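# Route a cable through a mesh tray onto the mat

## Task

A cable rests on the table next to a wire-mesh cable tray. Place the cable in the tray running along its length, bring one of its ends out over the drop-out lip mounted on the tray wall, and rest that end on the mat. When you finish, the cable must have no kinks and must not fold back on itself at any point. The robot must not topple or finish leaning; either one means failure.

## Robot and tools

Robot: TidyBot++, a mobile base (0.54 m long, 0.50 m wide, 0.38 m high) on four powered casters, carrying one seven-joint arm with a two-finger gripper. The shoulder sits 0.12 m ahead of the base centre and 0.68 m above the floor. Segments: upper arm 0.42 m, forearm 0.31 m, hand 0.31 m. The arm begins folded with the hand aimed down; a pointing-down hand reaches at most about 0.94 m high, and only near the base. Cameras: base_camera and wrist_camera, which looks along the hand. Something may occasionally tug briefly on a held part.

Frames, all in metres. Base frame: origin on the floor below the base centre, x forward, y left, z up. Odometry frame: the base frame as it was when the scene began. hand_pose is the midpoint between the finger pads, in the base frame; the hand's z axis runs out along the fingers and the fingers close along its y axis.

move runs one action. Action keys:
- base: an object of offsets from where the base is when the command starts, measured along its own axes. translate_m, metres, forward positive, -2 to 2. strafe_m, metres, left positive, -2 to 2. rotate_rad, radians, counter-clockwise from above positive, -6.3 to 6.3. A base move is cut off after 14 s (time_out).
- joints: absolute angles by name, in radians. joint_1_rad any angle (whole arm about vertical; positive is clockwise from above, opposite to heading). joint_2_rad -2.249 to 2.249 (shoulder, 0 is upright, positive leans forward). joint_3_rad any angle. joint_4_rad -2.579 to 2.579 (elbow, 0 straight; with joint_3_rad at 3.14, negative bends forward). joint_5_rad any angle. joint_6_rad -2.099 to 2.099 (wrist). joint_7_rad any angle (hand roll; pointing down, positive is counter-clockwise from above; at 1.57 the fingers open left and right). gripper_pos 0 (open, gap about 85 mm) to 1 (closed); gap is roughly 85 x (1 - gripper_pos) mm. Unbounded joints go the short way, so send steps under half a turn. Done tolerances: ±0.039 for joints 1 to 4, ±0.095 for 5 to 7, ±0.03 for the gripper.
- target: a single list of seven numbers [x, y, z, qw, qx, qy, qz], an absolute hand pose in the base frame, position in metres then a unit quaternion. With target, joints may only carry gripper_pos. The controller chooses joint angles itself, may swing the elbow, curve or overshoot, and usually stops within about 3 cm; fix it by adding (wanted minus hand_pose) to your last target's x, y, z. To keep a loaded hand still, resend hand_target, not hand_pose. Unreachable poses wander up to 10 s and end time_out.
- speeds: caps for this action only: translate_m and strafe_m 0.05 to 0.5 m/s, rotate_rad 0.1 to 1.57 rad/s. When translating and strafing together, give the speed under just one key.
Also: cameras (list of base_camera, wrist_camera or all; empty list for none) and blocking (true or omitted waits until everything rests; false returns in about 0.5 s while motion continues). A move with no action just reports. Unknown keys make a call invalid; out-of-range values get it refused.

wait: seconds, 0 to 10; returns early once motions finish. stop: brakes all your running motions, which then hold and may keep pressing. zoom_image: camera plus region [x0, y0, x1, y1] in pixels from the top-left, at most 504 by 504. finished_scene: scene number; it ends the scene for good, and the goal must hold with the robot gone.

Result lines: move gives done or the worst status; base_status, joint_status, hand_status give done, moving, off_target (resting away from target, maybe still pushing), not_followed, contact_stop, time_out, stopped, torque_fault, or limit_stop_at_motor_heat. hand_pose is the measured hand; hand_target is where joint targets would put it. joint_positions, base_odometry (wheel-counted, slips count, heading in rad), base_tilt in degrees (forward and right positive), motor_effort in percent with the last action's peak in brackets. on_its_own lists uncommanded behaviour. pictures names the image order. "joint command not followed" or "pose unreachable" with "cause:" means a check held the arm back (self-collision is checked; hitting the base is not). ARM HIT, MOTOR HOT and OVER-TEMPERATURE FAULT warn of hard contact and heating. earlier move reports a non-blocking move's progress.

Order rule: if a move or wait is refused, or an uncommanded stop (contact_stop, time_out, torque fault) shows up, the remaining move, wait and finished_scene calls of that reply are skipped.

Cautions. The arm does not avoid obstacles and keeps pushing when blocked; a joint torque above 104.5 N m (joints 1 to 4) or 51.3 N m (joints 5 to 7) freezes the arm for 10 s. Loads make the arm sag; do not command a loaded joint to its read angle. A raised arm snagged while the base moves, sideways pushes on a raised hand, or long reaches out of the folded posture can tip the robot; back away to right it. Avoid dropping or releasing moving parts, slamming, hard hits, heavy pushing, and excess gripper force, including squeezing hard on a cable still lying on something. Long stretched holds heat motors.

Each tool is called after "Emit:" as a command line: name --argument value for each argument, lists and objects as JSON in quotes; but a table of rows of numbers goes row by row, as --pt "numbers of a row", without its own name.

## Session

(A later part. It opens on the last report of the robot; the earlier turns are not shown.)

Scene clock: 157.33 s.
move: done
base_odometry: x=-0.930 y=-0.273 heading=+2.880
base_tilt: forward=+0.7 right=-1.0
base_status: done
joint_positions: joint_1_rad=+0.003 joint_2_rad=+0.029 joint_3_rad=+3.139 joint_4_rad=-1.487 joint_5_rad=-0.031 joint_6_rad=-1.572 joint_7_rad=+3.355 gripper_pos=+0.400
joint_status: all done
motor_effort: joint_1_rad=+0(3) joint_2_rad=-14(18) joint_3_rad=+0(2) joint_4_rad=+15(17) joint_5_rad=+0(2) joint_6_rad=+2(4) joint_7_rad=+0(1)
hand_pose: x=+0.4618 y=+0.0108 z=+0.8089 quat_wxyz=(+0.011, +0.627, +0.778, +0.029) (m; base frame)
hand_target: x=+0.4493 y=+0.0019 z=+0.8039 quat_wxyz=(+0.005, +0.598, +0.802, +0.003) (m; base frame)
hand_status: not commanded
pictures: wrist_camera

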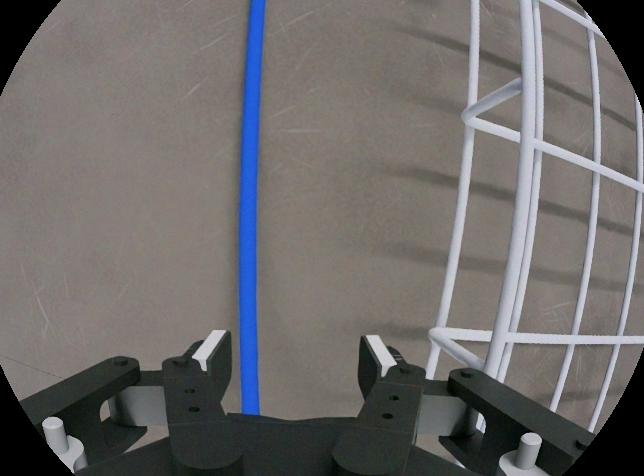

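Emit:
move --joints '{"joint_1_rad":0,"joint_2_rad":0.01,"joint_3_rad":3.14,"joint_4_rad":-1.67,"joint_5_rad":0,"joint_6_rad":-1.44,"joint_7_rad":3.43,"gripper_pos":0.45}' --cameras '["wrist_camera"]'

Scene clock: 161.43 s.
move: done
base_odometry: x=-0.930 y=-0.273 heading=+2.880
base_tilt: forward=+0.7 right=-1.0
base_status: not commanded
joint_positions: joint_1_rad=+0.003 joint_2_rad=+0.028 joint_3_rad=+3.139 joint_4_rad=-1.653 joint_5_rad=-0.031 joint_6_rad=-1.509 joint_7_rad=+3.355 gripper_pos=+0.450
joint_status: all done
motor_effort: joint_1_rad=-1(1) joint_2_rad=-17(18) joint_3_rad=+0(2) joint_4_rad=+15(16) joint_5_rad=+0(2) joint_6_rad=+0(2) joint_7_rad=+0(1)
hand_pose: x=+0.4282 y=+0.0108 z=+0.7571 quat_wxyz=(-0.028, +0.629, +0.777, -0.003) (m; base frame)
hand_target: x=+0.4424 y=+0.0019 z=+0.7571 quat_wxyz=(+0.009, +0.597, +0.802, +0.006) (m; base frame)
hand_status: not commanded
pictures: wrist_camera

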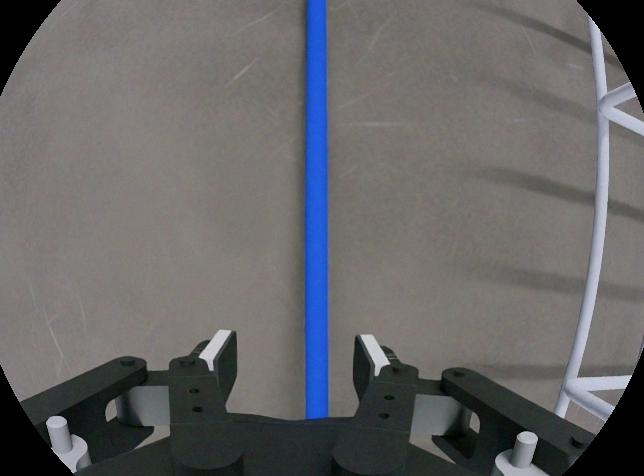

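Centered. Lower and close.

Emit:
move --joints '{"joint_1_rad":0,"joint_2_rad":0.02,"joint_3_rad":3.14,"joint_4_rad":-1.74,"joint_5_rad":0,"joint_6_rad":-1.36,"joint_7_rad":3.43,"gripper_pos":0.5}' --cameras '[]'

Emit:
move --joints '{"gripper_pos":1}' --cameras '["wrist_camera"]'

Scene clock: 165.17 s.
move: done
base_odometry: x=-0.930 y=-0.273 heading=+2.880
base_tilt: forward=+0.7 right=-1.1
base_status: not commanded
joint_positions: joint_1_rad=+0.003 joint_2_rad=+0.028 joint_3_rad=+3.139 joint_4_rad=-1.726 joint_5_rad=-0.031 joint_6_rad=-1.432 joint_7_rad=+3.355 gripper_pos=+0.500
joint_status: all done
motor_effort: joint_1_rad=+0(2) joint_2_rad=-16(18) joint_3_rad=+0(1) joint_4_rad=+15(16) joint_5_rad=+0(1) joint_6_rad=+0(1) joint_7_rad=-1(1)
hand_pose: x=+0.4261 y=+0.0107 z=+0.7344 quat_wxyz=(-0.027, +0.630, +0.776, -0.002) (m; base frame)
hand_target: x=+0.4429 y=+0.0019 z=+0.7321 quat_wxyz=(+0.009, +0.597, +0.802, +0.006) (m; base frame)
hand_status: not commanded
pictures: none
No camera images: "cameras" was empty.

Scene clock: 166.00 s.
move: off_target
base_odometry: x=-0.930 y=-0.273 heading=+2.880
base_tilt: forward=+0.7 right=-1.0
base_status: not commanded
joint_positions: joint_1_rad=+0.003 joint_2_rad=+0.028 joint_3_rad=+3.139 joint_4_rad=-1.726 joint_5_rad=-0.031 joint_6_rad=-1.431 joint_7_rad=+3.355 gripper_pos=+0.925
joint_status: gripper_pos off_target (ended at +0.925, target +1.000)
motor_effort: joint_1_rad=-1(2) joint_2_rad=-16(16) joint_3_rad=+0(0) joint_4_rad=+15(15) joint_5_rad=-1(1) joint_6_rad=+0(1) joint_7_rad=-1(2)
hand_pose: x=+0.4265 y=+0.0107 z=+0.7344 quat_wxyz=(-0.026, +0.630, +0.776, -0.002) (m; base frame)
hand_target: x=+0.4429 y=+0.0019 z=+0.7321 quat_wxyz=(+0.009, +0.597, +0.802, +0.006) (m; base frame)
hand_status: not commanded
pictures: wrist_camera

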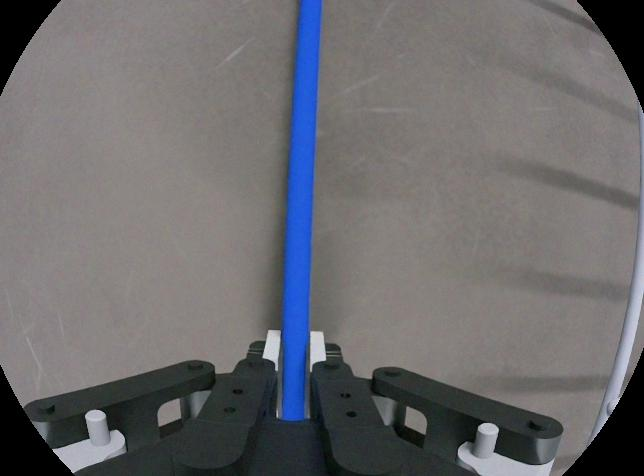

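Emit:
move --joints '{"joint_1_rad":0,"joint_2_rad":0.0,"joint_3_rad":3.14,"joint_4_rad":-0.95,"joint_5_rad":0,"joint_6_rad":-2.0,"joint_7_rad":3.43}' --cameras '[]'

Emit:
move --joints '{"joint_1_rad":0,"joint_2_rad":0.3,"joint_3_rad":3.14,"joint_4_rad":-0.75,"joint_5_rad":0,"joint_6_rad":-1.65,"joint_7_rad":3.35}' --cameras '["wrist_camera"]'

Emit:
move --joints '{"joint_1_rad":0,"joint_2_rad":0.45,"joint_3_rad":3.14,"joint_4_rad":-0.90,"joint_5_rad":0,"joint_6_rad":-1.53,"joint_7_rad":3.3}' --cameras '["wrist_camera"]'

Scene clock: 174.23 s.
move: done
base_odometry: x=-0.930 y=-0.273 heading=+2.880
base_tilt: forward=+0.7 right=-1.0
base_status: not commanded
joint_positions: joint_1_rad=+0.003 joint_2_rad=+0.018 joint_3_rad=+3.139 joint_4_rad=-0.964 joint_5_rad=-0.031 joint_6_rad=-1.927 joint_7_rad=+3.355 gripper_pos=+0.930
joint_status: all done
motor_effort: joint_1_rad=-1(1) joint_2_rad=-15(19) joint_3_rad=+0(2) joint_4_rad=+14(22) joint_5_rad=+0(2) joint_6_rad=+3(7) joint_7_rad=-1(2)
hand_pose: x=+0.4597 y=+0.0102 z=+0.9742 quat_wxyz=(+0.082, +0.618, +0.777, +0.083) (m; base frame)
hand_target: x=+0.4340 y=+0.0019 z=+0.9798 quat_wxyz=(+0.077, +0.595, +0.798, +0.057) (m; base frame)
hand_status: not commanded
pictures: none
No camera images: "cameras" was empty.

Scene clock: 175.93 s.
move: done
base_odometry: x=-0.930 y=-0.273 heading=+2.880
base_tilt: forward=+0.7 right=-1.0
base_status: not commanded
joint_positions: joint_1_rad=+0.003 joint_2_rad=+0.314 joint_3_rad=+3.139 joint_4_rad=-0.765 joint_5_rad=-0.031 joint_6_rad=-1.730 joint_7_rad=+3.354 gripper_pos=+0.930
joint_status: all done
motor_effort: joint_1_rad=+0(1) joint_2_rad=-27(31) joint_3_rad=+0(1) joint_4_rad=+16(17) joint_5_rad=+0(2) joint_6_rad=+4(5) joint_7_rad=+0(2)
hand_pose: x=+0.6275 y=+0.0104 z=+0.9365 quat_wxyz=(+0.120, +0.616, +0.770, +0.116) (m; base frame)
hand_target: x=+0.6490 y=+0.0020 z=+0.9588 quat_wxyz=(+0.170, +0.614, +0.758, +0.138) (m; base frame)
hand_status: not commanded
pictures: wrist_camera

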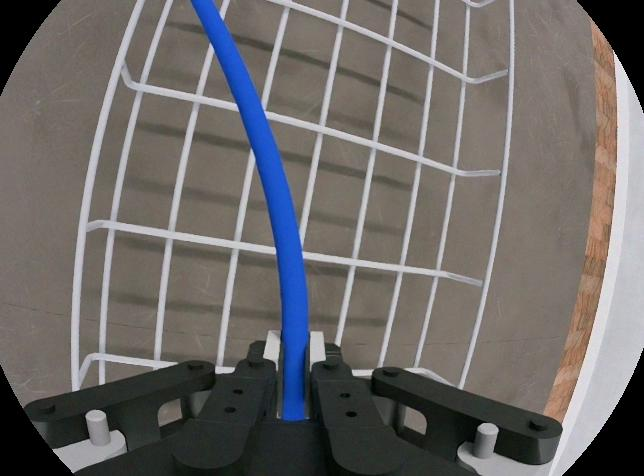

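Scene clock: 177.17 s.
move: done
base_odometry: x=-0.930 y=-0.273 heading=+2.880
base_tilt: forward=+0.7 right=-1.1
base_status: not commanded
joint_positions: joint_1_rad=+0.018 joint_2_rad=+0.427 joint_3_rad=+3.139 joint_4_rad=-0.895 joint_5_rad=-0.031 joint_6_rad=-1.609 joint_7_rad=+3.354 gripper_pos=+0.930
joint_status: all done
motor_effort: joint_1_rad=-4(6) joint_2_rad=-27(33) joint_3_rad=+0(3) joint_4_rad=+16(19) joint_5_rad=+1(2) joint_6_rad=+3(5) joint_7_rad=+0(2)
hand_pose: x=+0.6632 y=+0.0021 z=+0.8377 quat_wxyz=(+0.072, +0.629, +0.770, +0.078) (m; base frame)
hand_target: x=+0.6892 y=+0.0021 z=+0.8288 quat_wxyz=(+0.099, +0.643, +0.755, +0.085) (m; base frame)
hand_status: not commanded
pictures: wrist_camera

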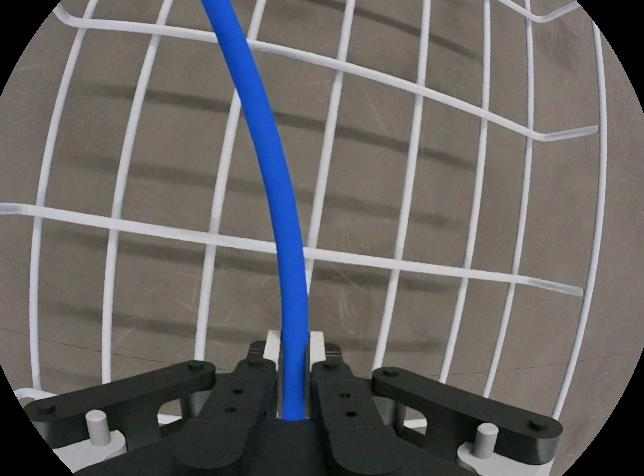

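Emit:
move --joints '{"gripper_pos":0.6}' --cameras '[]'

Emit:
move --joints '{"joint_1_rad":0,"joint_2_rad":0.1,"joint_3_rad":3.14,"joint_4_rad":-0.95,"joint_5_rad":0,"joint_6_rad":-1.95,"joint_7_rad":3.2,"gripper_pos":0.4}' --cameras '["wrist_camera"]'

Emit:
move --base '{"strafe_m":0.45}' --joints '{"joint_2_rad":0.0,"joint_4_rad":-1.1,"joint_6_rad":-1.95,"joint_7_rad":3.2}' --cameras '["wrist_camera"]'

Scene clock: 182.40 s.
move: done
base_odometry: x=-0.930 y=-0.273 heading=+2.880
base_tilt: forward=+0.7 right=-1.0
base_status: not commanded
joint_positions: joint_1_rad=+0.018 joint_2_rad=+0.427 joint_3_rad=+3.139 joint_4_rad=-0.895 joint_5_rad=-0.031 joint_6_rad=-1.602 joint_7_rad=+3.354 gripper_pos=+0.600
joint_status: all done
motor_effort: joint_1_rad=-5(5) joint_2_rad=-27(28) joint_3_rad=+0(1) joint_4_rad=+16(16) joint_5_rad=+0(2) joint_6_rad=+2(3) joint_7_rad=+0(2)
hand_pose: x=+0.6652 y=+0.0021 z=+0.8382 quat_wxyz=(+0.075, +0.629, +0.770, +0.080) (m; base frame)
hand_target: x=+0.6892 y=+0.0021 z=+0.8288 quat_wxyz=(+0.099, +0.643, +0.755, +0.085) (m; base frame)
hand_status: not commanded
pictures: none
No camera images: "cameras" was empty.

Scene clock: 184.13 s.
move: done
base_odometry: x=-0.930 y=-0.273 heading=+2.880
base_tilt: forward=+0.7 right=-1.0
base_status: not commanded
joint_positions: joint_1_rad=+0.013 joint_2_rad=+0.099 joint_3_rad=+3.139 joint_4_rad=-0.932 joint_5_rad=-0.031 joint_6_rad=-1.879 joint_7_rad=+3.280 gripper_pos=+0.400
joint_status: all done
motor_effort: joint_1_rad=-1(5) joint_2_rad=-18(35) joint_3_rad=+0(1) joint_4_rad=+14(17) joint_5_rad=-1(2) joint_6_rad=+2(4) joint_7_rad=+0(2)
hand_pose: x=+0.5018 y=+0.0064 z=+0.9591 quat_wxyz=(+0.078, +0.651, +0.750, +0.086) (m; base frame)
hand_target: x=+0.4776 y=+0.0019 z=+0.9487 quat_wxyz=(+0.051, +0.684, +0.726, +0.049) (m; base frame)
hand_status: not commanded
pictures: wrist_camera

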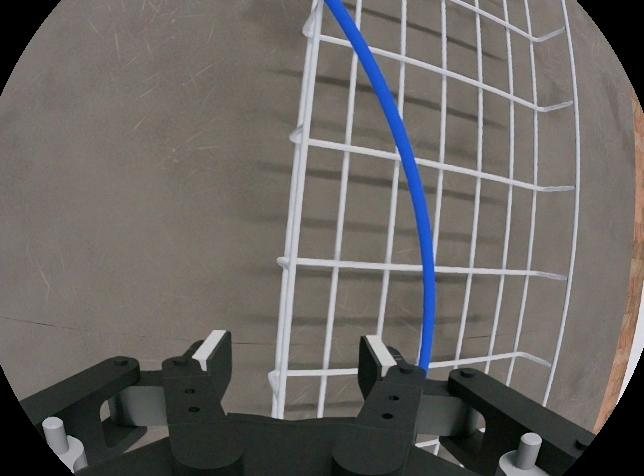

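Scene clock: 186.33 s.
move: done
base_odometry: x=-1.046 y=-0.707 heading=+2.881
base_tilt: forward=-1.4 right=-1.0
base_status: done
joint_positions: joint_1_rad=-0.007 joint_2_rad=+0.012 joint_3_rad=+3.139 joint_4_rad=-1.083 joint_5_rad=-0.031 joint_6_rad=-1.882 joint_7_rad=+3.279 gripper_pos=+0.400
joint_status: all done
motor_effort: joint_1_rad=+5(5) joint_2_rad=-13(20) joint_3_rad=+0(2) joint_4_rad=+14(15) joint_5_rad=+0(3) joint_6_rad=+2(3) joint_7_rad=+0(1)
hand_pose: x=+0.4544 y=+0.0136 z=+0.9399 quat_wxyz=(+0.053, +0.646, +0.758, +0.065) (m; base frame)
hand_target: x=+0.4276 y=+0.0018 z=+0.9352 quat_wxyz=(+0.033, +0.685, +0.727, +0.031) (m; base frame)
hand_status: not commanded
pictures: wrist_camera

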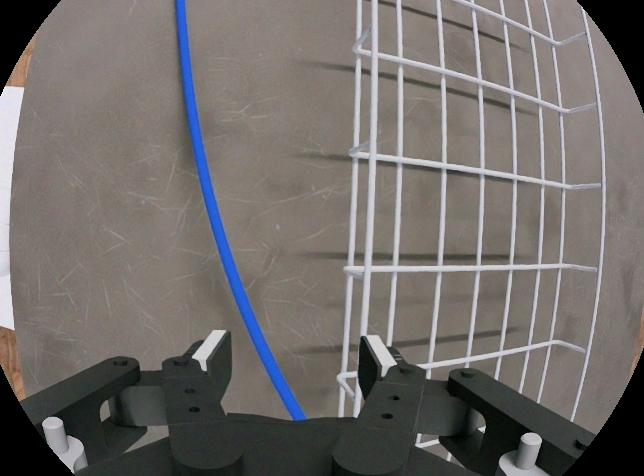

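Emit:
wait --seconds 1

Scene clock: 190.03 s.
base_odometry: x=-1.046 y=-0.707 heading=+2.881
base_tilt: forward=-1.4 right=-0.9
base_status: done
joint_positions: joint_1_rad=-0.007 joint_2_rad=+0.012 joint_3_rad=+3.139 joint_4_rad=-1.083 joint_5_rad=-0.031 joint_6_rad=-1.882 joint_7_rad=+3.279 gripper_pos=+0.400
joint_status: all done
motor_effort: joint_1_rad=+5(5) joint_2_rad=-13(20) joint_3_rad=+0(2) joint_4_rad=+14(15) joint_5_rad=+0(3) joint_6_rad=+3(3) joint_7_rad=+0(1)
hand_pose: x=+0.4544 y=+0.0136 z=+0.9399 quat_wxyz=(+0.053, +0.647, +0.758, +0.065) (m; base frame)
hand_target: x=+0.4276 y=+0.0018 z=+0.9352 quat_wxyz=(+0.033, +0.685, +0.727, +0.031) (m; base frame)
hand_status: not commanded
wait: 1.00 s; at rest from the start
pictures: base_camera, wrist_camera

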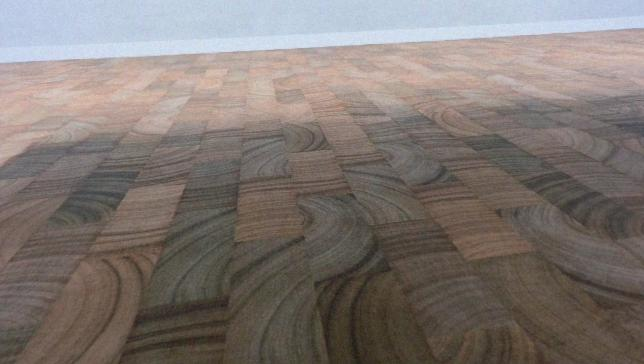

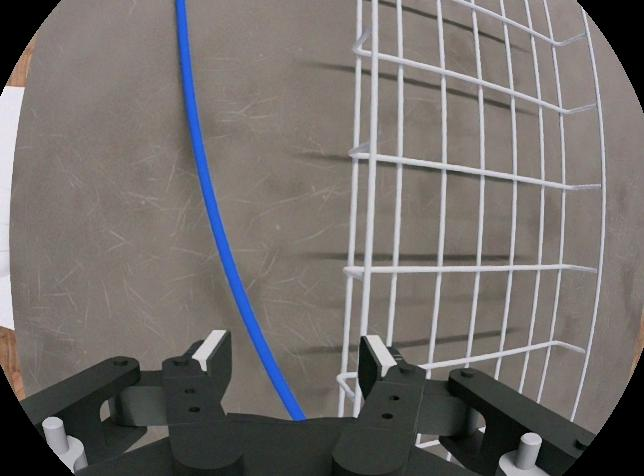

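Emit:
move --base '{"strafe_m":-0.12}' --speeds '{"strafe_m":0.2}'

Scene clock: 193.87 s.
move: done
base_odometry: x=-1.015 y=-0.591 heading=+2.881
base_tilt: forward=+0.6 right=-0.9
base_status: done
joint_positions: joint_1_rad=-0.008 joint_2_rad=+0.013 joint_3_rad=+3.140 joint_4_rad=-1.092 joint_5_rad=-0.031 joint_6_rad=-1.884 joint_7_rad=+3.279 gripper_pos=+0.400
joint_status: not commanded
motor_effort: joint_1_rad=-1(7) joint_2_rad=-15(32) joint_3_rad=+0(5) joint_4_rad=+14(20) joint_5_rad=+0(2) joint_6_rad=+1(3) joint_7_rad=+0(1)
hand_pose: x=+0.4524 y=+0.0136 z=+0.9362 quat_wxyz=(+0.048, +0.647, +0.759, +0.061) (m; base frame)
hand_target: x=+0.4276 y=+0.0018 z=+0.9352 quat_wxyz=(+0.033, +0.685, +0.727, +0.031) (m; base frame)
hand_status: not commanded
pictures: base_camera, wrist_camera

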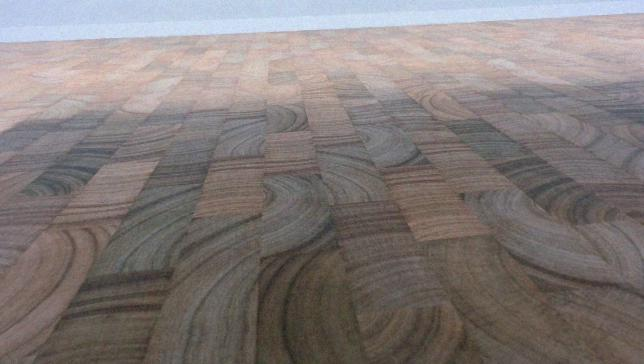

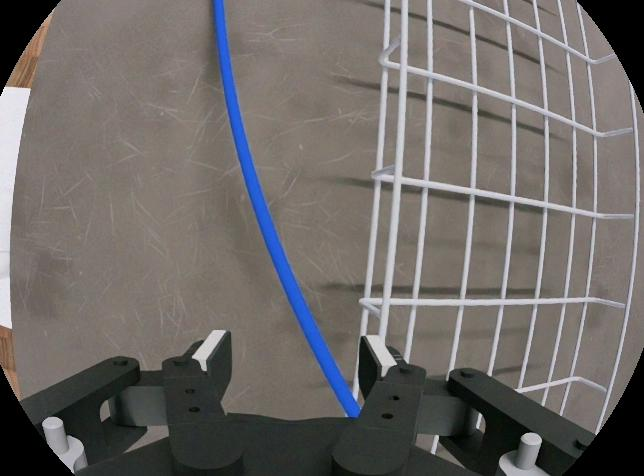

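Emit:
move --base '{"translate_m":-0.1}' --cameras '[]'

Emit:
move --base '{"strafe_m":0.12}' --cameras '["wrist_camera"]'

Scene clock: 198.87 s.
move: done
base_odometry: x=-0.918 y=-0.617 heading=+2.881
base_tilt: forward=+0.6 right=-1.0
base_status: done
joint_positions: joint_1_rad=-0.008 joint_2_rad=-0.002 joint_3_rad=+3.140 joint_4_rad=-1.092 joint_5_rad=-0.031 joint_6_rad=-1.887 joint_7_rad=+3.279 gripper_pos=+0.400
joint_status: not commanded
motor_effort: joint_1_rad=-1(1) joint_2_rad=-14(19) joint_3_rad=+0(1) joint_4_rad=+14(15) joint_5_rad=+0(1) joint_6_rad=+2(3) joint_7_rad=-1(1)
hand_pose: x=+0.4477 y=+0.0136 z=+0.9407 quat_wxyz=(+0.052, +0.647, +0.758, +0.065) (m; base frame)
hand_target: x=+0.4276 y=+0.0018 z=+0.9352 quat_wxyz=(+0.033, +0.685, +0.727, +0.031) (m; base frame)
hand_status: not commanded
pictures: none
No camera images: "cameras" was empty.

Scene clock: 200.20 s.
move: done
base_odometry: x=-0.949 y=-0.733 heading=+2.882
base_tilt: forward=+0.7 right=-1.1
base_status: done
joint_positions: joint_1_rad=-0.008 joint_2_rad=-0.001 joint_3_rad=+3.139 joint_4_rad=-1.092 joint_5_rad=-0.031 joint_6_rad=-1.887 joint_7_rad=+3.279 gripper_pos=+0.400
joint_status: not commanded
motor_effort: joint_1_rad=-1(3) joint_2_rad=-14(16) joint_3_rad=+0(2) joint_4_rad=+14(15) joint_5_rad=-1(2) joint_6_rad=+2(2) joint_7_rad=+0(1)
hand_pose: x=+0.4477 y=+0.0141 z=+0.9407 quat_wxyz=(+0.052, +0.646, +0.759, +0.065) (m; base frame)
hand_target: x=+0.4276 y=+0.0018 z=+0.9352 quat_wxyz=(+0.033, +0.685, +0.727, +0.031) (m; base frame)
hand_status: not commanded
pictures: wrist_camera

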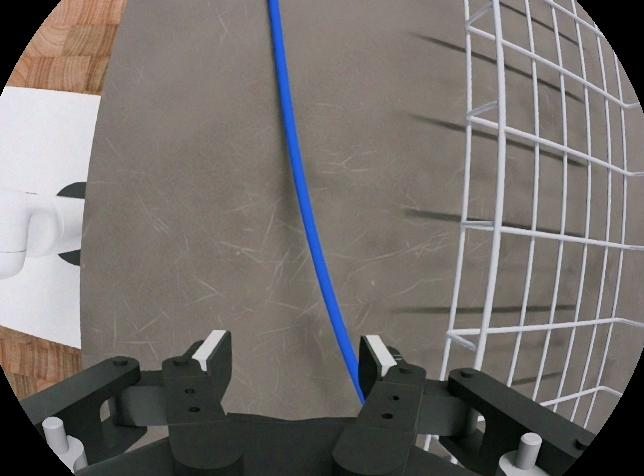

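Emit:
move --base '{"strafe_m":0.12}' --joints '{"joint_1_rad":0,"joint_2_rad":0.03,"joint_3_rad":3.14,"joint_4_rad":-1.5,"joint_5_rad":0,"joint_6_rad":-1.6,"joint_7_rad":3.43,"gripper_pos":0.4}' --cameras '["wrist_camera"]'

Scene clock: 206.37 s.
move: done
base_odometry: x=-0.980 y=-0.849 heading=+2.882
base_tilt: forward=+0.6 right=-1.0
base_status: done
joint_positions: joint_1_rad=-0.008 joint_2_rad=+0.025 joint_3_rad=+3.138 joint_4_rad=-1.482 joint_5_rad=-0.031 joint_6_rad=-1.674 joint_7_rad=+3.352 gripper_pos=+0.400
joint_status: all done
motor_effort: joint_1_rad=-1(3) joint_2_rad=-16(18) joint_3_rad=+0(2) joint_4_rad=+15(16) joint_5_rad=+0(2) joint_6_rad=+0(2) joint_7_rad=-1(2)
hand_pose: x=+0.4307 y=+0.0146 z=+0.8115 quat_wxyz=(-0.025, +0.623, +0.782, -0.001) (m; base frame)
hand_target: x=+0.4493 y=+0.0019 z=+0.8039 quat_wxyz=(+0.005, +0.597, +0.802, +0.003) (m; base frame)
hand_status: not commanded
pictures: wrist_camera

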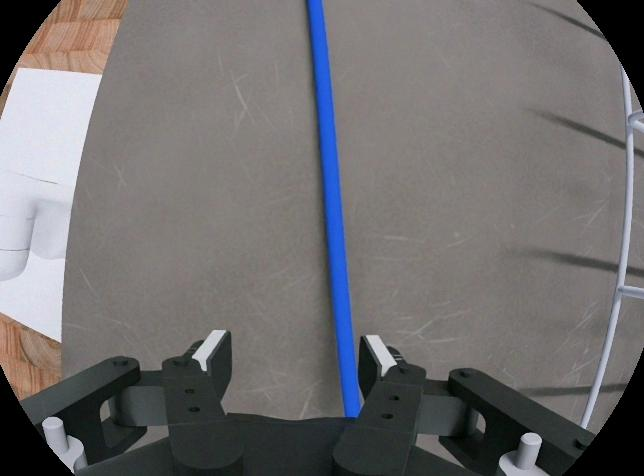

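Emit:
move --joints '{"joint_1_rad":0,"joint_2_rad":0.08,"joint_3_rad":3.14,"joint_4_rad":-1.5,"joint_5_rad":0,"joint_6_rad":-1.54,"joint_7_rad":3.48}' --cameras '[]'

Emit:
move --joints '{"joint_1_rad":0,"joint_2_rad":0.075,"joint_3_rad":3.14,"joint_4_rad":-1.69,"joint_5_rad":0,"joint_6_rad":-1.36,"joint_7_rad":3.48,"gripper_pos":0.45}' --cameras '["wrist_camera"]'

Scene clock: 213.33 s.
move: done
base_odometry: x=-0.980 y=-0.849 heading=+2.882
base_tilt: forward=+0.7 right=-1.0
base_status: not commanded
joint_positions: joint_1_rad=-0.008 joint_2_rad=+0.079 joint_3_rad=+3.138 joint_4_rad=-1.484 joint_5_rad=-0.031 joint_6_rad=-1.610 joint_7_rad=+3.402 gripper_pos=+0.400
joint_status: all done
motor_effort: joint_1_rad=+0(2) joint_2_rad=-18(21) joint_3_rad=+0(1) joint_4_rad=+15(16) joint_5_rad=+0(1) joint_6_rad=+0(1) joint_7_rad=+0(1)
hand_pose: x=+0.4566 y=+0.0149 z=+0.7929 quat_wxyz=(-0.022, +0.604, +0.797, +0.003) (m; base frame)
hand_target: x=+0.4737 y=+0.0019 z=+0.7871 quat_wxyz=(+0.009, +0.577, +0.817, +0.006) (m; base frame)
hand_status: not commanded
pictures: none
No camera images: "cameras" was empty.

Scene clock: 214.50 s.
move: done
base_odometry: x=-0.980 y=-0.849 heading=+2.882
base_tilt: forward=+0.6 right=-1.1
base_status: not commanded
joint_positions: joint_1_rad=-0.008 joint_2_rad=+0.079 joint_3_rad=+3.138 joint_4_rad=-1.673 joint_5_rad=-0.031 joint_6_rad=-1.435 joint_7_rad=+3.402 gripper_pos=+0.450
joint_status: all done
motor_effort: joint_1_rad=-1(2) joint_2_rad=-18(19) joint_3_rad=+0(1) joint_4_rad=+15(16) joint_5_rad=-1(2) joint_6_rad=+0(1) joint_7_rad=+0(2)
hand_pose: x=+0.4471 y=+0.0147 z=+0.7339 quat_wxyz=(-0.027, +0.606, +0.795, -0.002) (m; base frame)
hand_target: x=+0.4641 y=+0.0019 z=+0.7295 quat_wxyz=(+0.007, +0.577, +0.817, +0.005) (m; base frame)
hand_status: not commanded
pictures: wrist_camera

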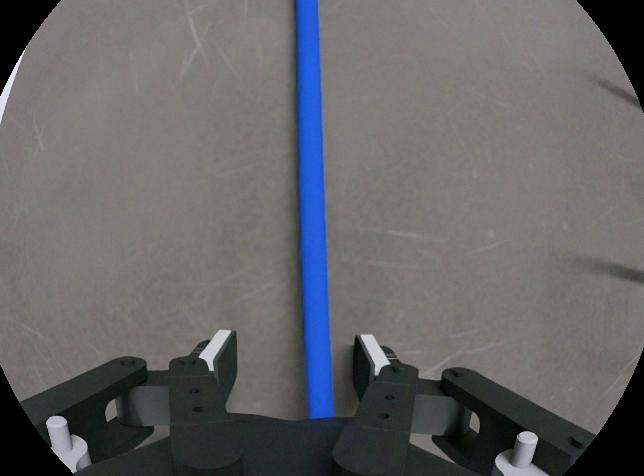

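Emit:
move --joints '{"gripper_pos":1}' --cameras '[]'

Emit:
move --joints '{"joint_1_rad":0,"joint_2_rad":0.0,"joint_3_rad":3.14,"joint_4_rad":-0.95,"joint_5_rad":0,"joint_6_rad":-2.0,"joint_7_rad":3.43}' --cameras '["wrist_camera"]'

Scene clock: 218.83 s.
move: off_target
base_odometry: x=-0.980 y=-0.849 heading=+2.882
base_tilt: forward=+0.7 right=-1.1
base_status: not commanded
joint_positions: joint_1_rad=-0.008 joint_2_rad=+0.079 joint_3_rad=+3.138 joint_4_rad=-1.673 joint_5_rad=-0.031 joint_6_rad=-1.431 joint_7_rad=+3.402 gripper_pos=+0.930
joint_status: gripper_pos off_target (ended at +0.930, target +1.000)
motor_effort: joint_1_rad=-1(1) joint_2_rad=-18(18) joint_3_rad=+0(0) joint_4_rad=+15(15) joint_5_rad=-1(1) joint_6_rad=+0(0) joint_7_rad=+0(1)
hand_pose: x=+0.4483 y=+0.0147 z=+0.7338 quat_wxyz=(-0.026, +0.606, +0.795, -0.001) (m; base frame)
hand_target: x=+0.4641 y=+0.0019 z=+0.7295 quat_wxyz=(+0.007, +0.577, +0.817, +0.005) (m; base frame)
hand_status: not commanded
pictures: none
No camera images: "cameras" was empty.

Scene clock: 220.87 s.
move: done
base_odometry: x=-0.980 y=-0.849 heading=+2.882
base_tilt: forward=+0.6 right=-1.0
base_status: not commanded
joint_positions: joint_1_rad=-0.008 joint_2_rad=+0.017 joint_3_rad=+3.138 joint_4_rad=-0.963 joint_5_rad=-0.031 joint_6_rad=-1.926 joint_7_rad=+3.402 gripper_pos=+0.930
joint_status: all done
motor_effort: joint_1_rad=-1(2) joint_2_rad=-15(21) joint_3_rad=+0(1) joint_4_rad=+14(17) joint_5_rad=+0(2) joint_6_rad=+3(3) joint_7_rad=-1(2)
hand_pose: x=+0.4596 y=+0.0144 z=+0.9752 quat_wxyz=(+0.085, +0.595, +0.795, +0.083) (m; base frame)
hand_target: x=+0.4340 y=+0.0019 z=+0.9798 quat_wxyz=(+0.077, +0.595, +0.798, +0.057) (m; base frame)
hand_status: not commanded
pictures: wrist_camera

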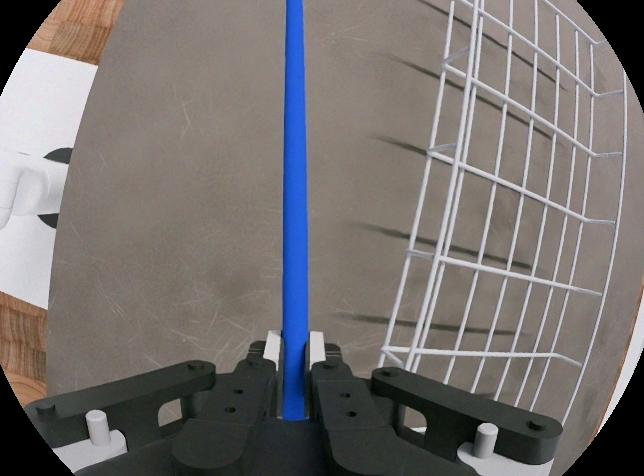

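Emit:
move --base '{"translate_m":0.06}' --joints '{"joint_1_rad":0,"joint_2_rad":0.3,"joint_3_rad":3.14,"joint_4_rad":-0.75,"joint_5_rad":0,"joint_6_rad":-1.65,"joint_7_rad":3.35}' --cameras '["wrist_camera"]'

Emit:
move --joints '{"joint_1_rad":0,"joint_2_rad":0.46,"joint_3_rad":3.14,"joint_4_rad":-0.87,"joint_5_rad":0,"joint_6_rad":-1.5,"joint_7_rad":3.2}' --cameras '["wrist_camera"]'

Scene clock: 225.93 s.
move: done
base_odometry: x=-1.038 y=-0.834 heading=+2.882
base_tilt: forward=+0.7 right=-1.0
base_status: done
joint_positions: joint_1_rad=-0.008 joint_2_rad=+0.314 joint_3_rad=+3.138 joint_4_rad=-0.764 joint_5_rad=-0.031 joint_6_rad=-1.725 joint_7_rad=+3.402 gripper_pos=+0.930
joint_status: all done
motor_effort: joint_1_rad=-1(2) joint_2_rad=-27(32) joint_3_rad=+0(2) joint_4_rad=+15(17) joint_5_rad=+0(2) joint_6_rad=+4(5) joint_7_rad=-1(2)
hand_pose: x=+0.6290 y=+0.0165 z=+0.9374 quat_wxyz=(+0.124, +0.592, +0.788, +0.116) (m; base frame)
hand_target: x=+0.6490 y=+0.0020 z=+0.9588 quat_wxyz=(+0.170, +0.614, +0.758, +0.138) (m; base frame)
hand_status: not commanded
pictures: wrist_camera

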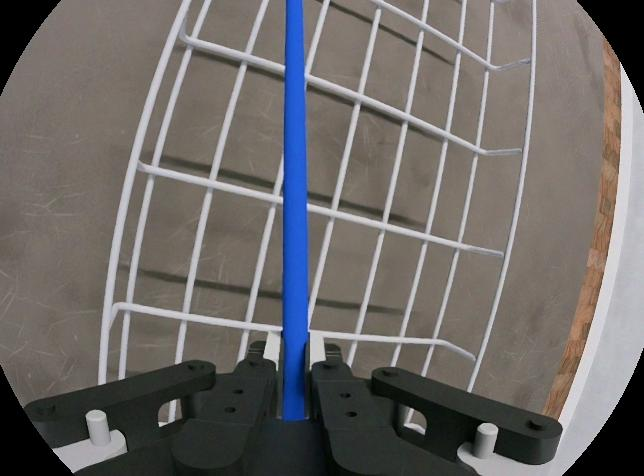

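Scene clock: 227.40 s.
move: done
base_odometry: x=-1.038 y=-0.834 heading=+2.882
base_tilt: forward=+0.7 right=-1.0
base_status: not commanded
joint_positions: joint_1_rad=-0.008 joint_2_rad=+0.475 joint_3_rad=+3.138 joint_4_rad=-0.862 joint_5_rad=-0.031 joint_6_rad=-1.575 joint_7_rad=+3.280 gripper_pos=+0.930
joint_status: all done
motor_effort: joint_1_rad=-1(2) joint_2_rad=-34(40) joint_3_rad=+0(1) joint_4_rad=+16(18) joint_5_rad=+0(2) joint_6_rad=+3(5) joint_7_rad=+0(2)
hand_pose: x=+0.6876 y=+0.0172 z=+0.8260 quat_wxyz=(+0.075, +0.647, +0.754, +0.088) (m; base frame)
hand_target: x=+0.7065 y=+0.0021 z=+0.8375 quat_wxyz=(+0.113, +0.677, +0.719, +0.107) (m; base frame)
hand_status: not commanded
pictures: wrist_camera

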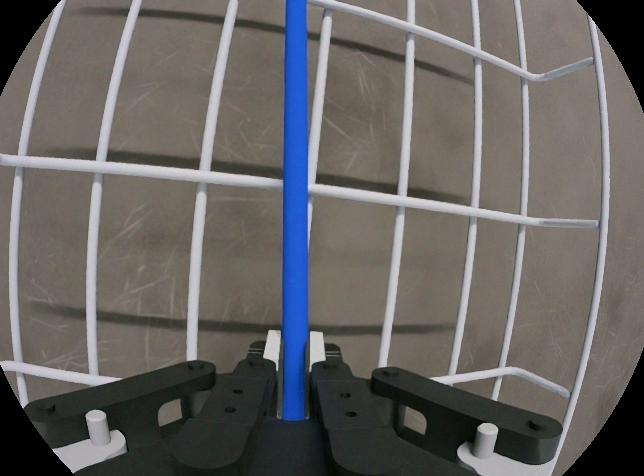

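Emit:
move --joints '{"gripper_pos":0.6}' --cameras '[]'

Emit:
move --joints '{"joint_1_rad":0,"joint_2_rad":0.1,"joint_3_rad":3.14,"joint_4_rad":-0.95,"joint_5_rad":0,"joint_6_rad":-1.7,"joint_7_rad":3.2,"gripper_pos":0.4}' --cameras '["wrist_camera"]'

Emit:
move --base '{"translate_m":-0.05,"strafe_m":0.3}' --cameras '["wrist_camera"]'

Scene clock: 231.20 s.
move: done
base_odometry: x=-1.038 y=-0.834 heading=+2.882
base_tilt: forward=+0.7 right=-1.0
base_status: not commanded
joint_positions: joint_1_rad=-0.008 joint_2_rad=+0.475 joint_3_rad=+3.138 joint_4_rad=-0.862 joint_5_rad=-0.031 joint_6_rad=-1.573 joint_7_rad=+3.279 gripper_pos=+0.600
joint_status: all done
motor_effort: joint_1_rad=-1(1) joint_2_rad=-34(34) joint_3_rad=+0(0) joint_4_rad=+16(16) joint_5_rad=-1(1) joint_6_rad=+2(3) joint_7_rad=-2(2)
hand_pose: x=+0.6883 y=+0.0172 z=+0.8261 quat_wxyz=(+0.076, +0.647, +0.754, +0.088) (m; base frame)
hand_target: x=+0.7065 y=+0.0021 z=+0.8375 quat_wxyz=(+0.113, +0.677, +0.719, +0.107) (m; base frame)
hand_status: not commanded
pictures: none
No camera images: "cameras" was empty.

Scene clock: 232.97 s.
move: done
base_odometry: x=-1.038 y=-0.834 heading=+2.882
base_tilt: forward=+0.7 right=-1.0
base_status: not commanded
joint_positions: joint_1_rad=-0.008 joint_2_rad=+0.100 joint_3_rad=+3.138 joint_4_rad=-0.932 joint_5_rad=-0.031 joint_6_rad=-1.636 joint_7_rad=+3.279 gripper_pos=+0.400
joint_status: all done
motor_effort: joint_1_rad=-1(2) joint_2_rad=-19(37) joint_3_rad=+0(1) joint_4_rad=+15(17) joint_5_rad=+0(3) joint_6_rad=+4(5) joint_7_rad=+0(2)
hand_pose: x=+0.5727 y=+0.0162 z=+0.9849 quat_wxyz=(+0.166, +0.631, +0.740, +0.166) (m; base frame)
hand_target: x=+0.5525 y=+0.0020 z=+0.9692 quat_wxyz=(+0.141, +0.672, +0.714, +0.134) (m; base frame)
hand_status: not commanded
pictures: wrist_camera

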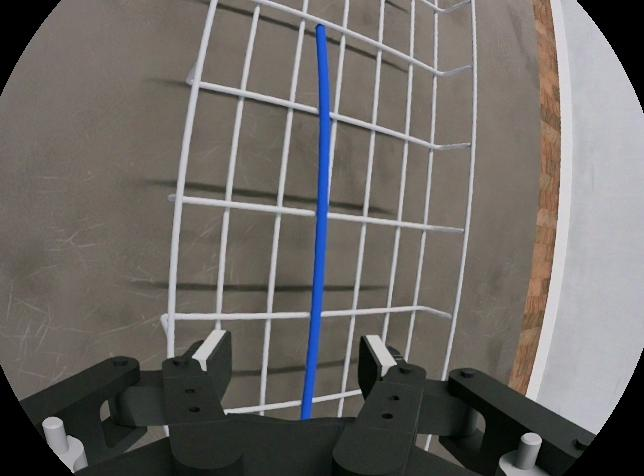

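Scene clock: 234.90 s.
move: done
base_odometry: x=-1.066 y=-1.137 heading=+2.882
base_tilt: forward=+0.7 right=-1.1
base_status: done
joint_positions: joint_1_rad=-0.008 joint_2_rad=+0.100 joint_3_rad=+3.137 joint_4_rad=-0.932 joint_5_rad=-0.031 joint_6_rad=-1.636 joint_7_rad=+3.279 gripper_pos=+0.400
joint_status: not commanded
motor_effort: joint_1_rad=-1(3) joint_2_rad=-19(20) joint_3_rad=+0(2) joint_4_rad=+15(16) joint_5_rad=+0(2) joint_6_rad=+4(5) joint_7_rad=-1(1)
hand_pose: x=+0.5727 y=+0.0163 z=+0.9848 quat_wxyz=(+0.166, +0.631, +0.740, +0.166) (m; base frame)
hand_target: x=+0.5525 y=+0.0020 z=+0.9692 quat_wxyz=(+0.141, +0.672, +0.714, +0.134) (m; base frame)
hand_status: not commanded
pictures: wrist_camera

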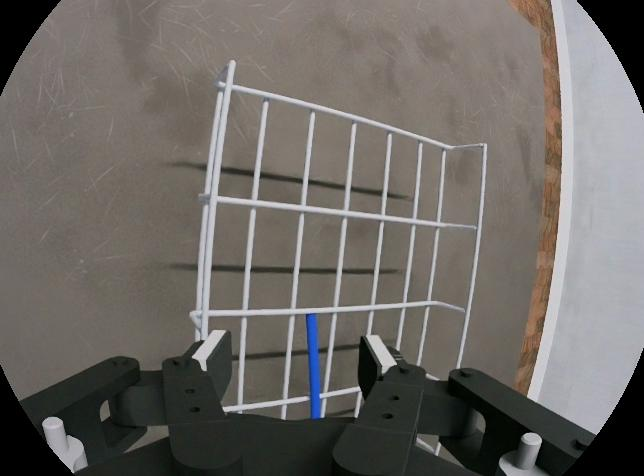

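Emit:
move --base '{"translate_m":-0.03,"strafe_m":-1.4}' --cameras '["wrist_camera"]'

Scene clock: 257.73 s.
move: done
base_odometry: x=-0.678 y=+0.209 heading=+2.882
base_tilt: forward=+0.7 right=-1.0
base_status: done
joint_positions: joint_1_rad=-0.007 joint_2_rad=+0.101 joint_3_rad=+3.138 joint_4_rad=-0.932 joint_5_rad=-0.031 joint_6_rad=-1.636 joint_7_rad=+3.279 gripper_pos=+0.400
joint_status: not commanded
motor_effort: joint_1_rad=-1(2) joint_2_rad=-19(22) joint_3_rad=+0(2) joint_4_rad=+15(16) joint_5_rad=+0(2) joint_6_rad=+4(5) joint_7_rad=-1(1)
hand_pose: x=+0.5728 y=+0.0159 z=+0.9844 quat_wxyz=(+0.166, +0.631, +0.739, +0.166) (m; base frame)
hand_target: x=+0.5525 y=+0.0020 z=+0.9692 quat_wxyz=(+0.141, +0.672, +0.714, +0.134) (m; base frame)
hand_status: not commanded
pictures: wrist_camera

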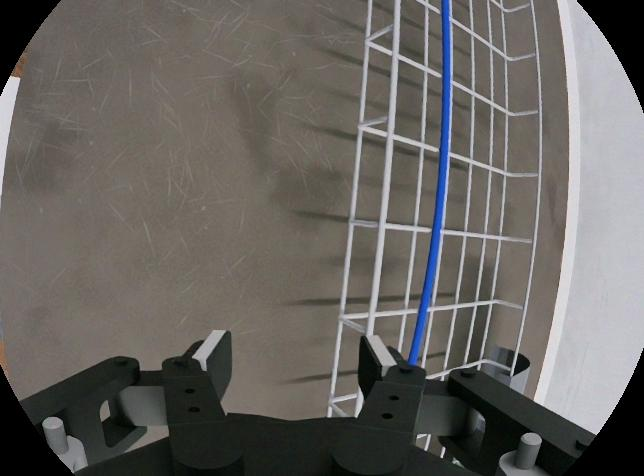

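Emit:
move --base '{"translate_m":0.06,"strafe_m":-0.4}' --cameras '["wrist_camera"]'

Scene clock: 261.50 s.
move: done
base_odometry: x=-0.633 y=+0.611 heading=+2.881
base_tilt: forward=+0.6 right=-1.1
base_status: done
joint_positions: joint_1_rad=-0.005 joint_2_rad=+0.101 joint_3_rad=+3.140 joint_4_rad=-0.932 joint_5_rad=-0.031 joint_6_rad=-1.636 joint_7_rad=+3.279 gripper_pos=+0.400
joint_status: not commanded
motor_effort: joint_1_rad=+0(3) joint_2_rad=-19(20) joint_3_rad=+0(2) joint_4_rad=+15(16) joint_5_rad=+0(2) joint_6_rad=+4(5) joint_7_rad=-1(2)
hand_pose: x=+0.5729 y=+0.0138 z=+0.9844 quat_wxyz=(+0.166, +0.633, +0.738, +0.165) (m; base frame)
hand_target: x=+0.5525 y=+0.0020 z=+0.9692 quat_wxyz=(+0.141, +0.672, +0.714, +0.134) (m; base frame)
hand_status: not commanded
pictures: wrist_camera

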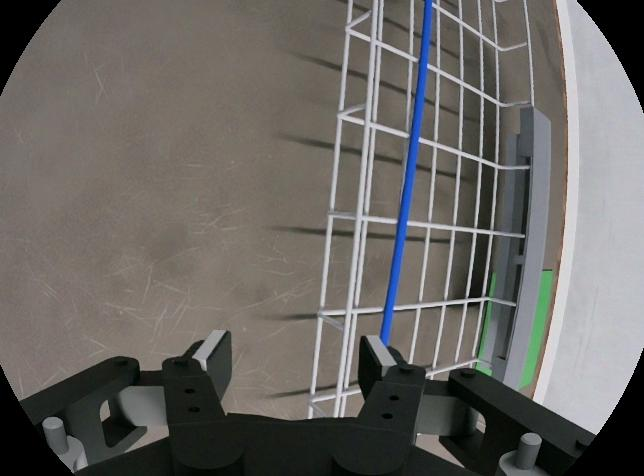

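Emit:
move --base '{"translate_m":-0.05,"strafe_m":-0.35}' --cameras '["wrist_camera"]'

Scene clock: 267.20 s.
move: done
base_odometry: x=-0.494 y=+0.936 heading=+2.882
base_tilt: forward=+0.7 right=-1.1
base_status: done
joint_positions: joint_1_rad=-0.002 joint_2_rad=+0.101 joint_3_rad=+3.141 joint_4_rad=-0.932 joint_5_rad=-0.031 joint_6_rad=-1.636 joint_7_rad=+3.279 gripper_pos=+0.400
joint_status: not commanded
motor_effort: joint_1_rad=-1(3) joint_2_rad=-19(21) joint_3_rad=+0(2) joint_4_rad=+15(16) joint_5_rad=+0(2) joint_6_rad=+4(5) joint_7_rad=+0(2)
hand_pose: x=+0.5730 y=+0.0121 z=+0.9844 quat_wxyz=(+0.167, +0.634, +0.737, +0.165) (m; base frame)
hand_target: x=+0.5525 y=+0.0020 z=+0.9692 quat_wxyz=(+0.141, +0.672, +0.714, +0.134) (m; base frame)
hand_status: not commanded
pictures: wrist_camera

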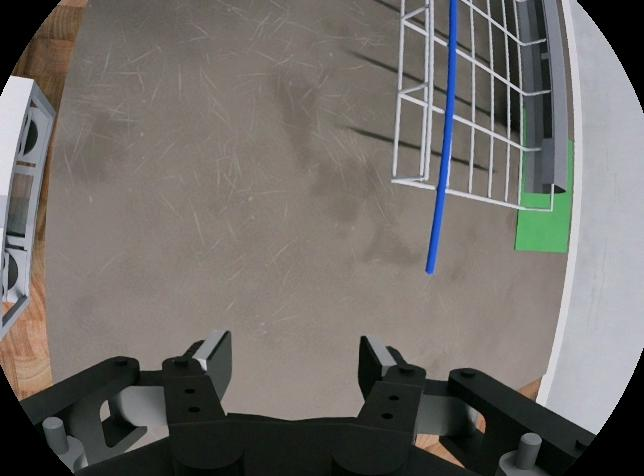

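Emit:
move --base '{"strafe_m":-0.68}' --joints '{"joint_1_rad":0,"joint_2_rad":-0.5,"joint_3_rad":3.14,"joint_4_rad":-1.6,"joint_5_rad":0,"joint_6_rad":-1.3,"joint_7_rad":3.2}' --cameras '["base_camera"]'

Emit:
move --base '{"translate_m":0.85}' --cameras '["base_camera"]'

Emit:
move --base '{"rotate_rad":1.571}' --joints '{"joint_1_rad":0,"joint_2_rad":-0.3,"joint_3_rad":3.14,"joint_4_rad":-0.9,"joint_5_rad":0,"joint_6_rad":-1.5,"joint_7_rad":3.14}'

Scene clock: 290.43 s.
move: done
base_odometry: x=-0.319 y=+1.594 heading=+2.881
base_tilt: forward=+0.7 right=-1.0
base_status: done
joint_positions: joint_1_rad=-0.002 joint_2_rad=-0.490 joint_3_rad=+3.141 joint_4_rad=-1.581 joint_5_rad=-0.031 joint_6_rad=-1.375 joint_7_rad=+3.279 gripper_pos=+0.400
joint_status: all done
motor_effort: joint_1_rad=-1(2) joint_2_rad=+1(20) joint_3_rad=+1(2) joint_4_rad=+17(17) joint_5_rad=+0(2) joint_6_rad=+5(7) joint_7_rad=+0(2)
hand_pose: x=+0.3942 y=+0.0115 z=+0.9557 quat_wxyz=(+0.240, +0.617, +0.713, +0.230) (m; base frame)
hand_target: x=+0.4077 y=+0.0020 z=+0.9641 quat_wxyz=(+0.264, +0.639, +0.679, +0.249) (m; base frame)
hand_status: not commanded
pictures: base_camera

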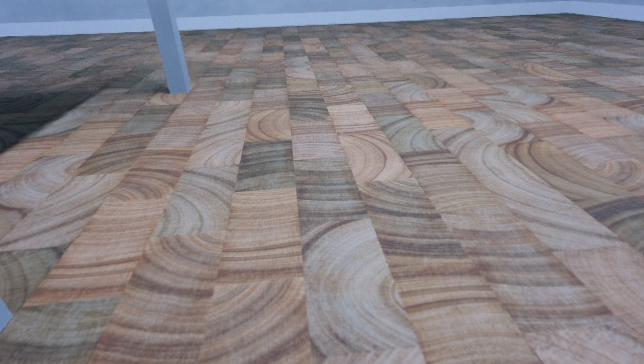

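Scene clock: 293.43 s.
move: done
base_odometry: x=-1.141 y=+1.813 heading=+2.881
base_tilt: forward=+0.7 right=-1.0
base_status: done
joint_positions: joint_1_rad=-0.002 joint_2_rad=-0.497 joint_3_rad=+3.141 joint_4_rad=-1.582 joint_5_rad=-0.031 joint_6_rad=-1.371 joint_7_rad=+3.279 gripper_pos=+0.400
joint_status: not commanded
motor_effort: joint_1_rad=-1(1) joint_2_rad=+1(4) joint_3_rad=+1(1) joint_4_rad=+17(17) joint_5_rad=+0(2) joint_6_rad=+5(7) joint_7_rad=-1(1)
hand_pose: x=+0.3934 y=+0.0115 z=+0.9575 quat_wxyz=(+0.243, +0.616, +0.712, +0.232) (m; base frame)
hand_target: x=+0.4077 y=+0.0020 z=+0.9641 quat_wxyz=(+0.264, +0.639, +0.679, +0.249) (m; base frame)
hand_status: not commanded
pictures: base_camera

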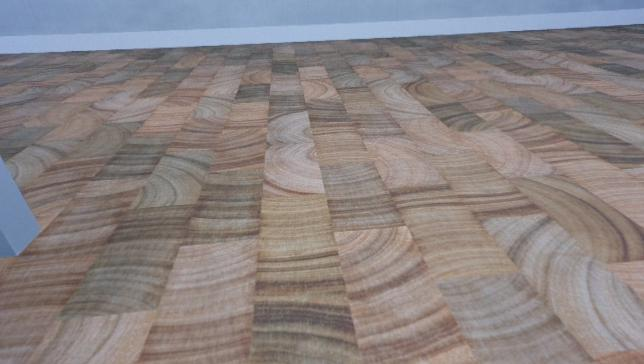

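Scene clock: 295.73 s.
move: done
base_odometry: x=-1.141 y=+1.813 heading=-1.831
base_tilt: forward=+0.6 right=-1.1
base_status: done
joint_positions: joint_1_rad=-0.002 joint_2_rad=-0.314 joint_3_rad=+3.140 joint_4_rad=-0.911 joint_5_rad=-0.031 joint_6_rad=-1.431 joint_7_rad=+3.220 gripper_pos=+0.400
joint_status: all done
motor_effort: joint_1_rad=-1(2) joint_2_rad=-1(4) joint_3_rad=+1(3) joint_4_rad=+13(18) joint_5_rad=+0(3) joint_6_rad=+8(8) joint_7_rad=-1(2)
hand_pose: x=+0.4450 y=+0.0121 z=+1.2044 quat_wxyz=(+0.378, +0.571, +0.629, +0.369) (m; base frame)
hand_target: x=+0.4408 y=+0.0021 z=+1.1861 quat_wxyz=(+0.351, +0.613, +0.613, +0.352) (m; base frame)
hand_status: not commanded
pictures: base_camera, wrist_camera

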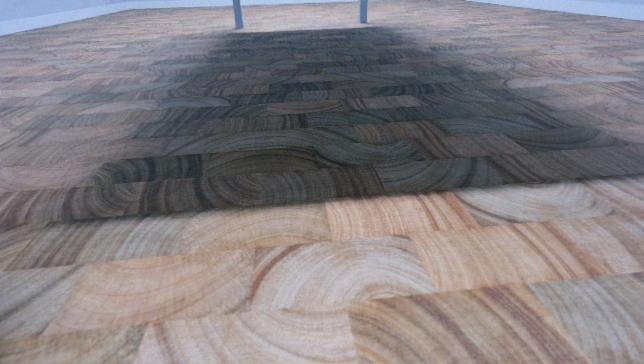

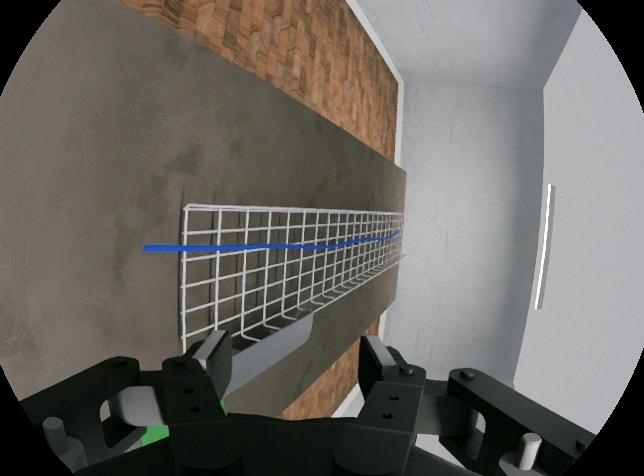

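Emit:
move --base '{"translate_m":0.2}' --joints '{"joint_1_rad":0,"joint_2_rad":-0.1,"joint_3_rad":3.14,"joint_4_rad":-1.1,"joint_5_rad":0,"joint_6_rad":-1.85,"joint_7_rad":1.57}'

Scene clock: 309.07 s.
move: done
base_odometry: x=-1.192 y=+1.619 heading=-1.830
base_tilt: forward=+0.7 right=-1.0
base_status: done
joint_positions: joint_1_rad=-0.002 joint_2_rad=-0.103 joint_3_rad=+3.140 joint_4_rad=-1.086 joint_5_rad=-0.031 joint_6_rad=-1.779 joint_7_rad=+1.650 gripper_pos=+0.400
joint_status: all done
motor_effort: joint_1_rad=-1(2) joint_2_rad=-11(15) joint_3_rad=+0(2) joint_4_rad=+15(16) joint_5_rad=+0(2) joint_6_rad=+4(9) joint_7_rad=+0(2)
hand_pose: x=+0.4526 y=+0.0119 z=+0.9857 quat_wxyz=(-0.007, +0.981, +0.046, +0.189) (m; base frame)
hand_target: x=+0.4310 y=+0.0019 z=+0.9722 quat_wxyz=(+0.000, +0.989, +0.000, +0.145) (m; base frame)
hand_status: not commanded
pictures: base_camera, wrist_camera

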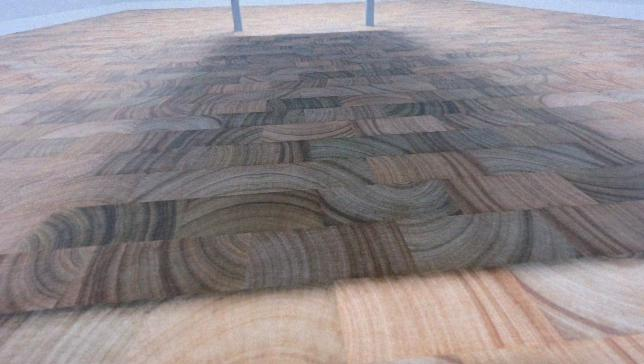

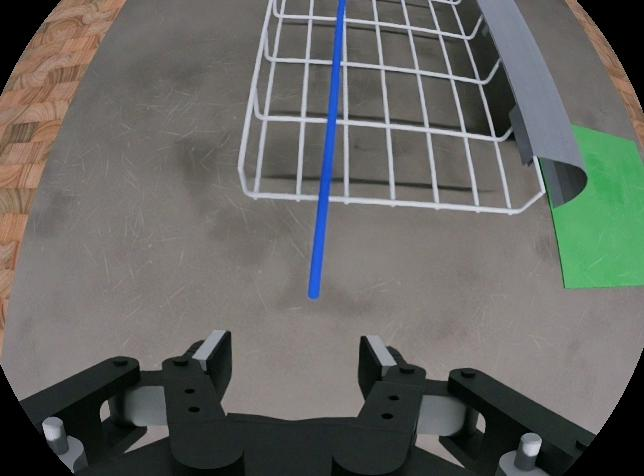

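Emit:
move --base '{"strafe_m":0.045,"rotate_rad":-0.1}' --joints '{"joint_1_rad":0,"joint_2_rad":0.38,"joint_3_rad":3.14,"joint_4_rad":-0.80,"joint_5_rad":0,"joint_6_rad":-2.0,"joint_7_rad":1.5,"gripper_pos":0.3}' --cameras '["wrist_camera"]'

Scene clock: 322.47 s.
move: done
base_odometry: x=-1.149 y=+1.608 heading=-1.931
base_tilt: forward=+0.6 right=-1.1
base_status: done
joint_positions: joint_1_rad=-0.002 joint_2_rad=+0.388 joint_3_rad=+3.140 joint_4_rad=-0.812 joint_5_rad=-0.031 joint_6_rad=-1.927 joint_7_rad=+1.580 gripper_pos=+0.300
joint_status: all done
motor_effort: joint_1_rad=-1(3) joint_2_rad=-29(32) joint_3_rad=+0(3) joint_4_rad=+14(16) joint_5_rad=+0(2) joint_6_rad=+1(4) joint_7_rad=-1(2)
hand_pose: x=+0.5757 y=+0.0117 z=+0.8742 quat_wxyz=(-0.014, +1.000, +0.012, +0.008) (m; base frame)
hand_target: x=+0.5538 y=+0.0019 z=+0.8812 quat_wxyz=(+0.000, +0.999, -0.035, -0.019) (m; base frame)
hand_status: not commanded
pictures: wrist_camera

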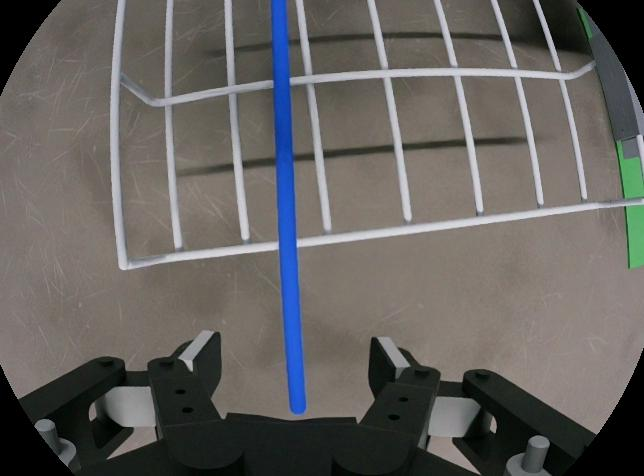

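Emit:
move --joints '{"joint_1_rad":0,"joint_2_rad":0.34,"joint_3_rad":3.14,"joint_4_rad":-1.17,"joint_5_rad":0,"joint_6_rad":-1.69,"joint_7_rad":1.5,"gripper_pos":0.4}' --cameras '["wrist_camera"]'

Scene clock: 328.50 s.
move: done
base_odometry: x=-1.149 y=+1.608 heading=-1.931
base_tilt: forward=+0.8 right=-1.1
base_status: not commanded
joint_positions: joint_1_rad=-0.002 joint_2_rad=+0.360 joint_3_rad=+3.140 joint_4_rad=-1.152 joint_5_rad=-0.031 joint_6_rad=-1.762 joint_7_rad=+1.579 gripper_pos=+0.400
joint_status: all done
motor_effort: joint_1_rad=-1(2) joint_2_rad=-28(30) joint_3_rad=+0(1) joint_4_rad=+15(16) joint_5_rad=+0(1) joint_6_rad=-1(2) joint_7_rad=+0(2)
hand_pose: x=+0.5397 y=+0.0121 z=+0.7854 quat_wxyz=(-0.016, +0.998, +0.008, -0.067) (m; base frame)
hand_target: x=+0.5549 y=+0.0020 z=+0.7868 quat_wxyz=(+0.001, +0.999, -0.035, -0.029) (m; base frame)
hand_status: not commanded
pictures: wrist_camera

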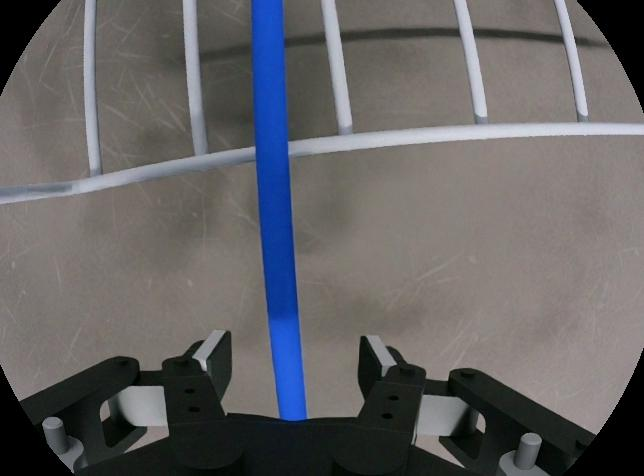

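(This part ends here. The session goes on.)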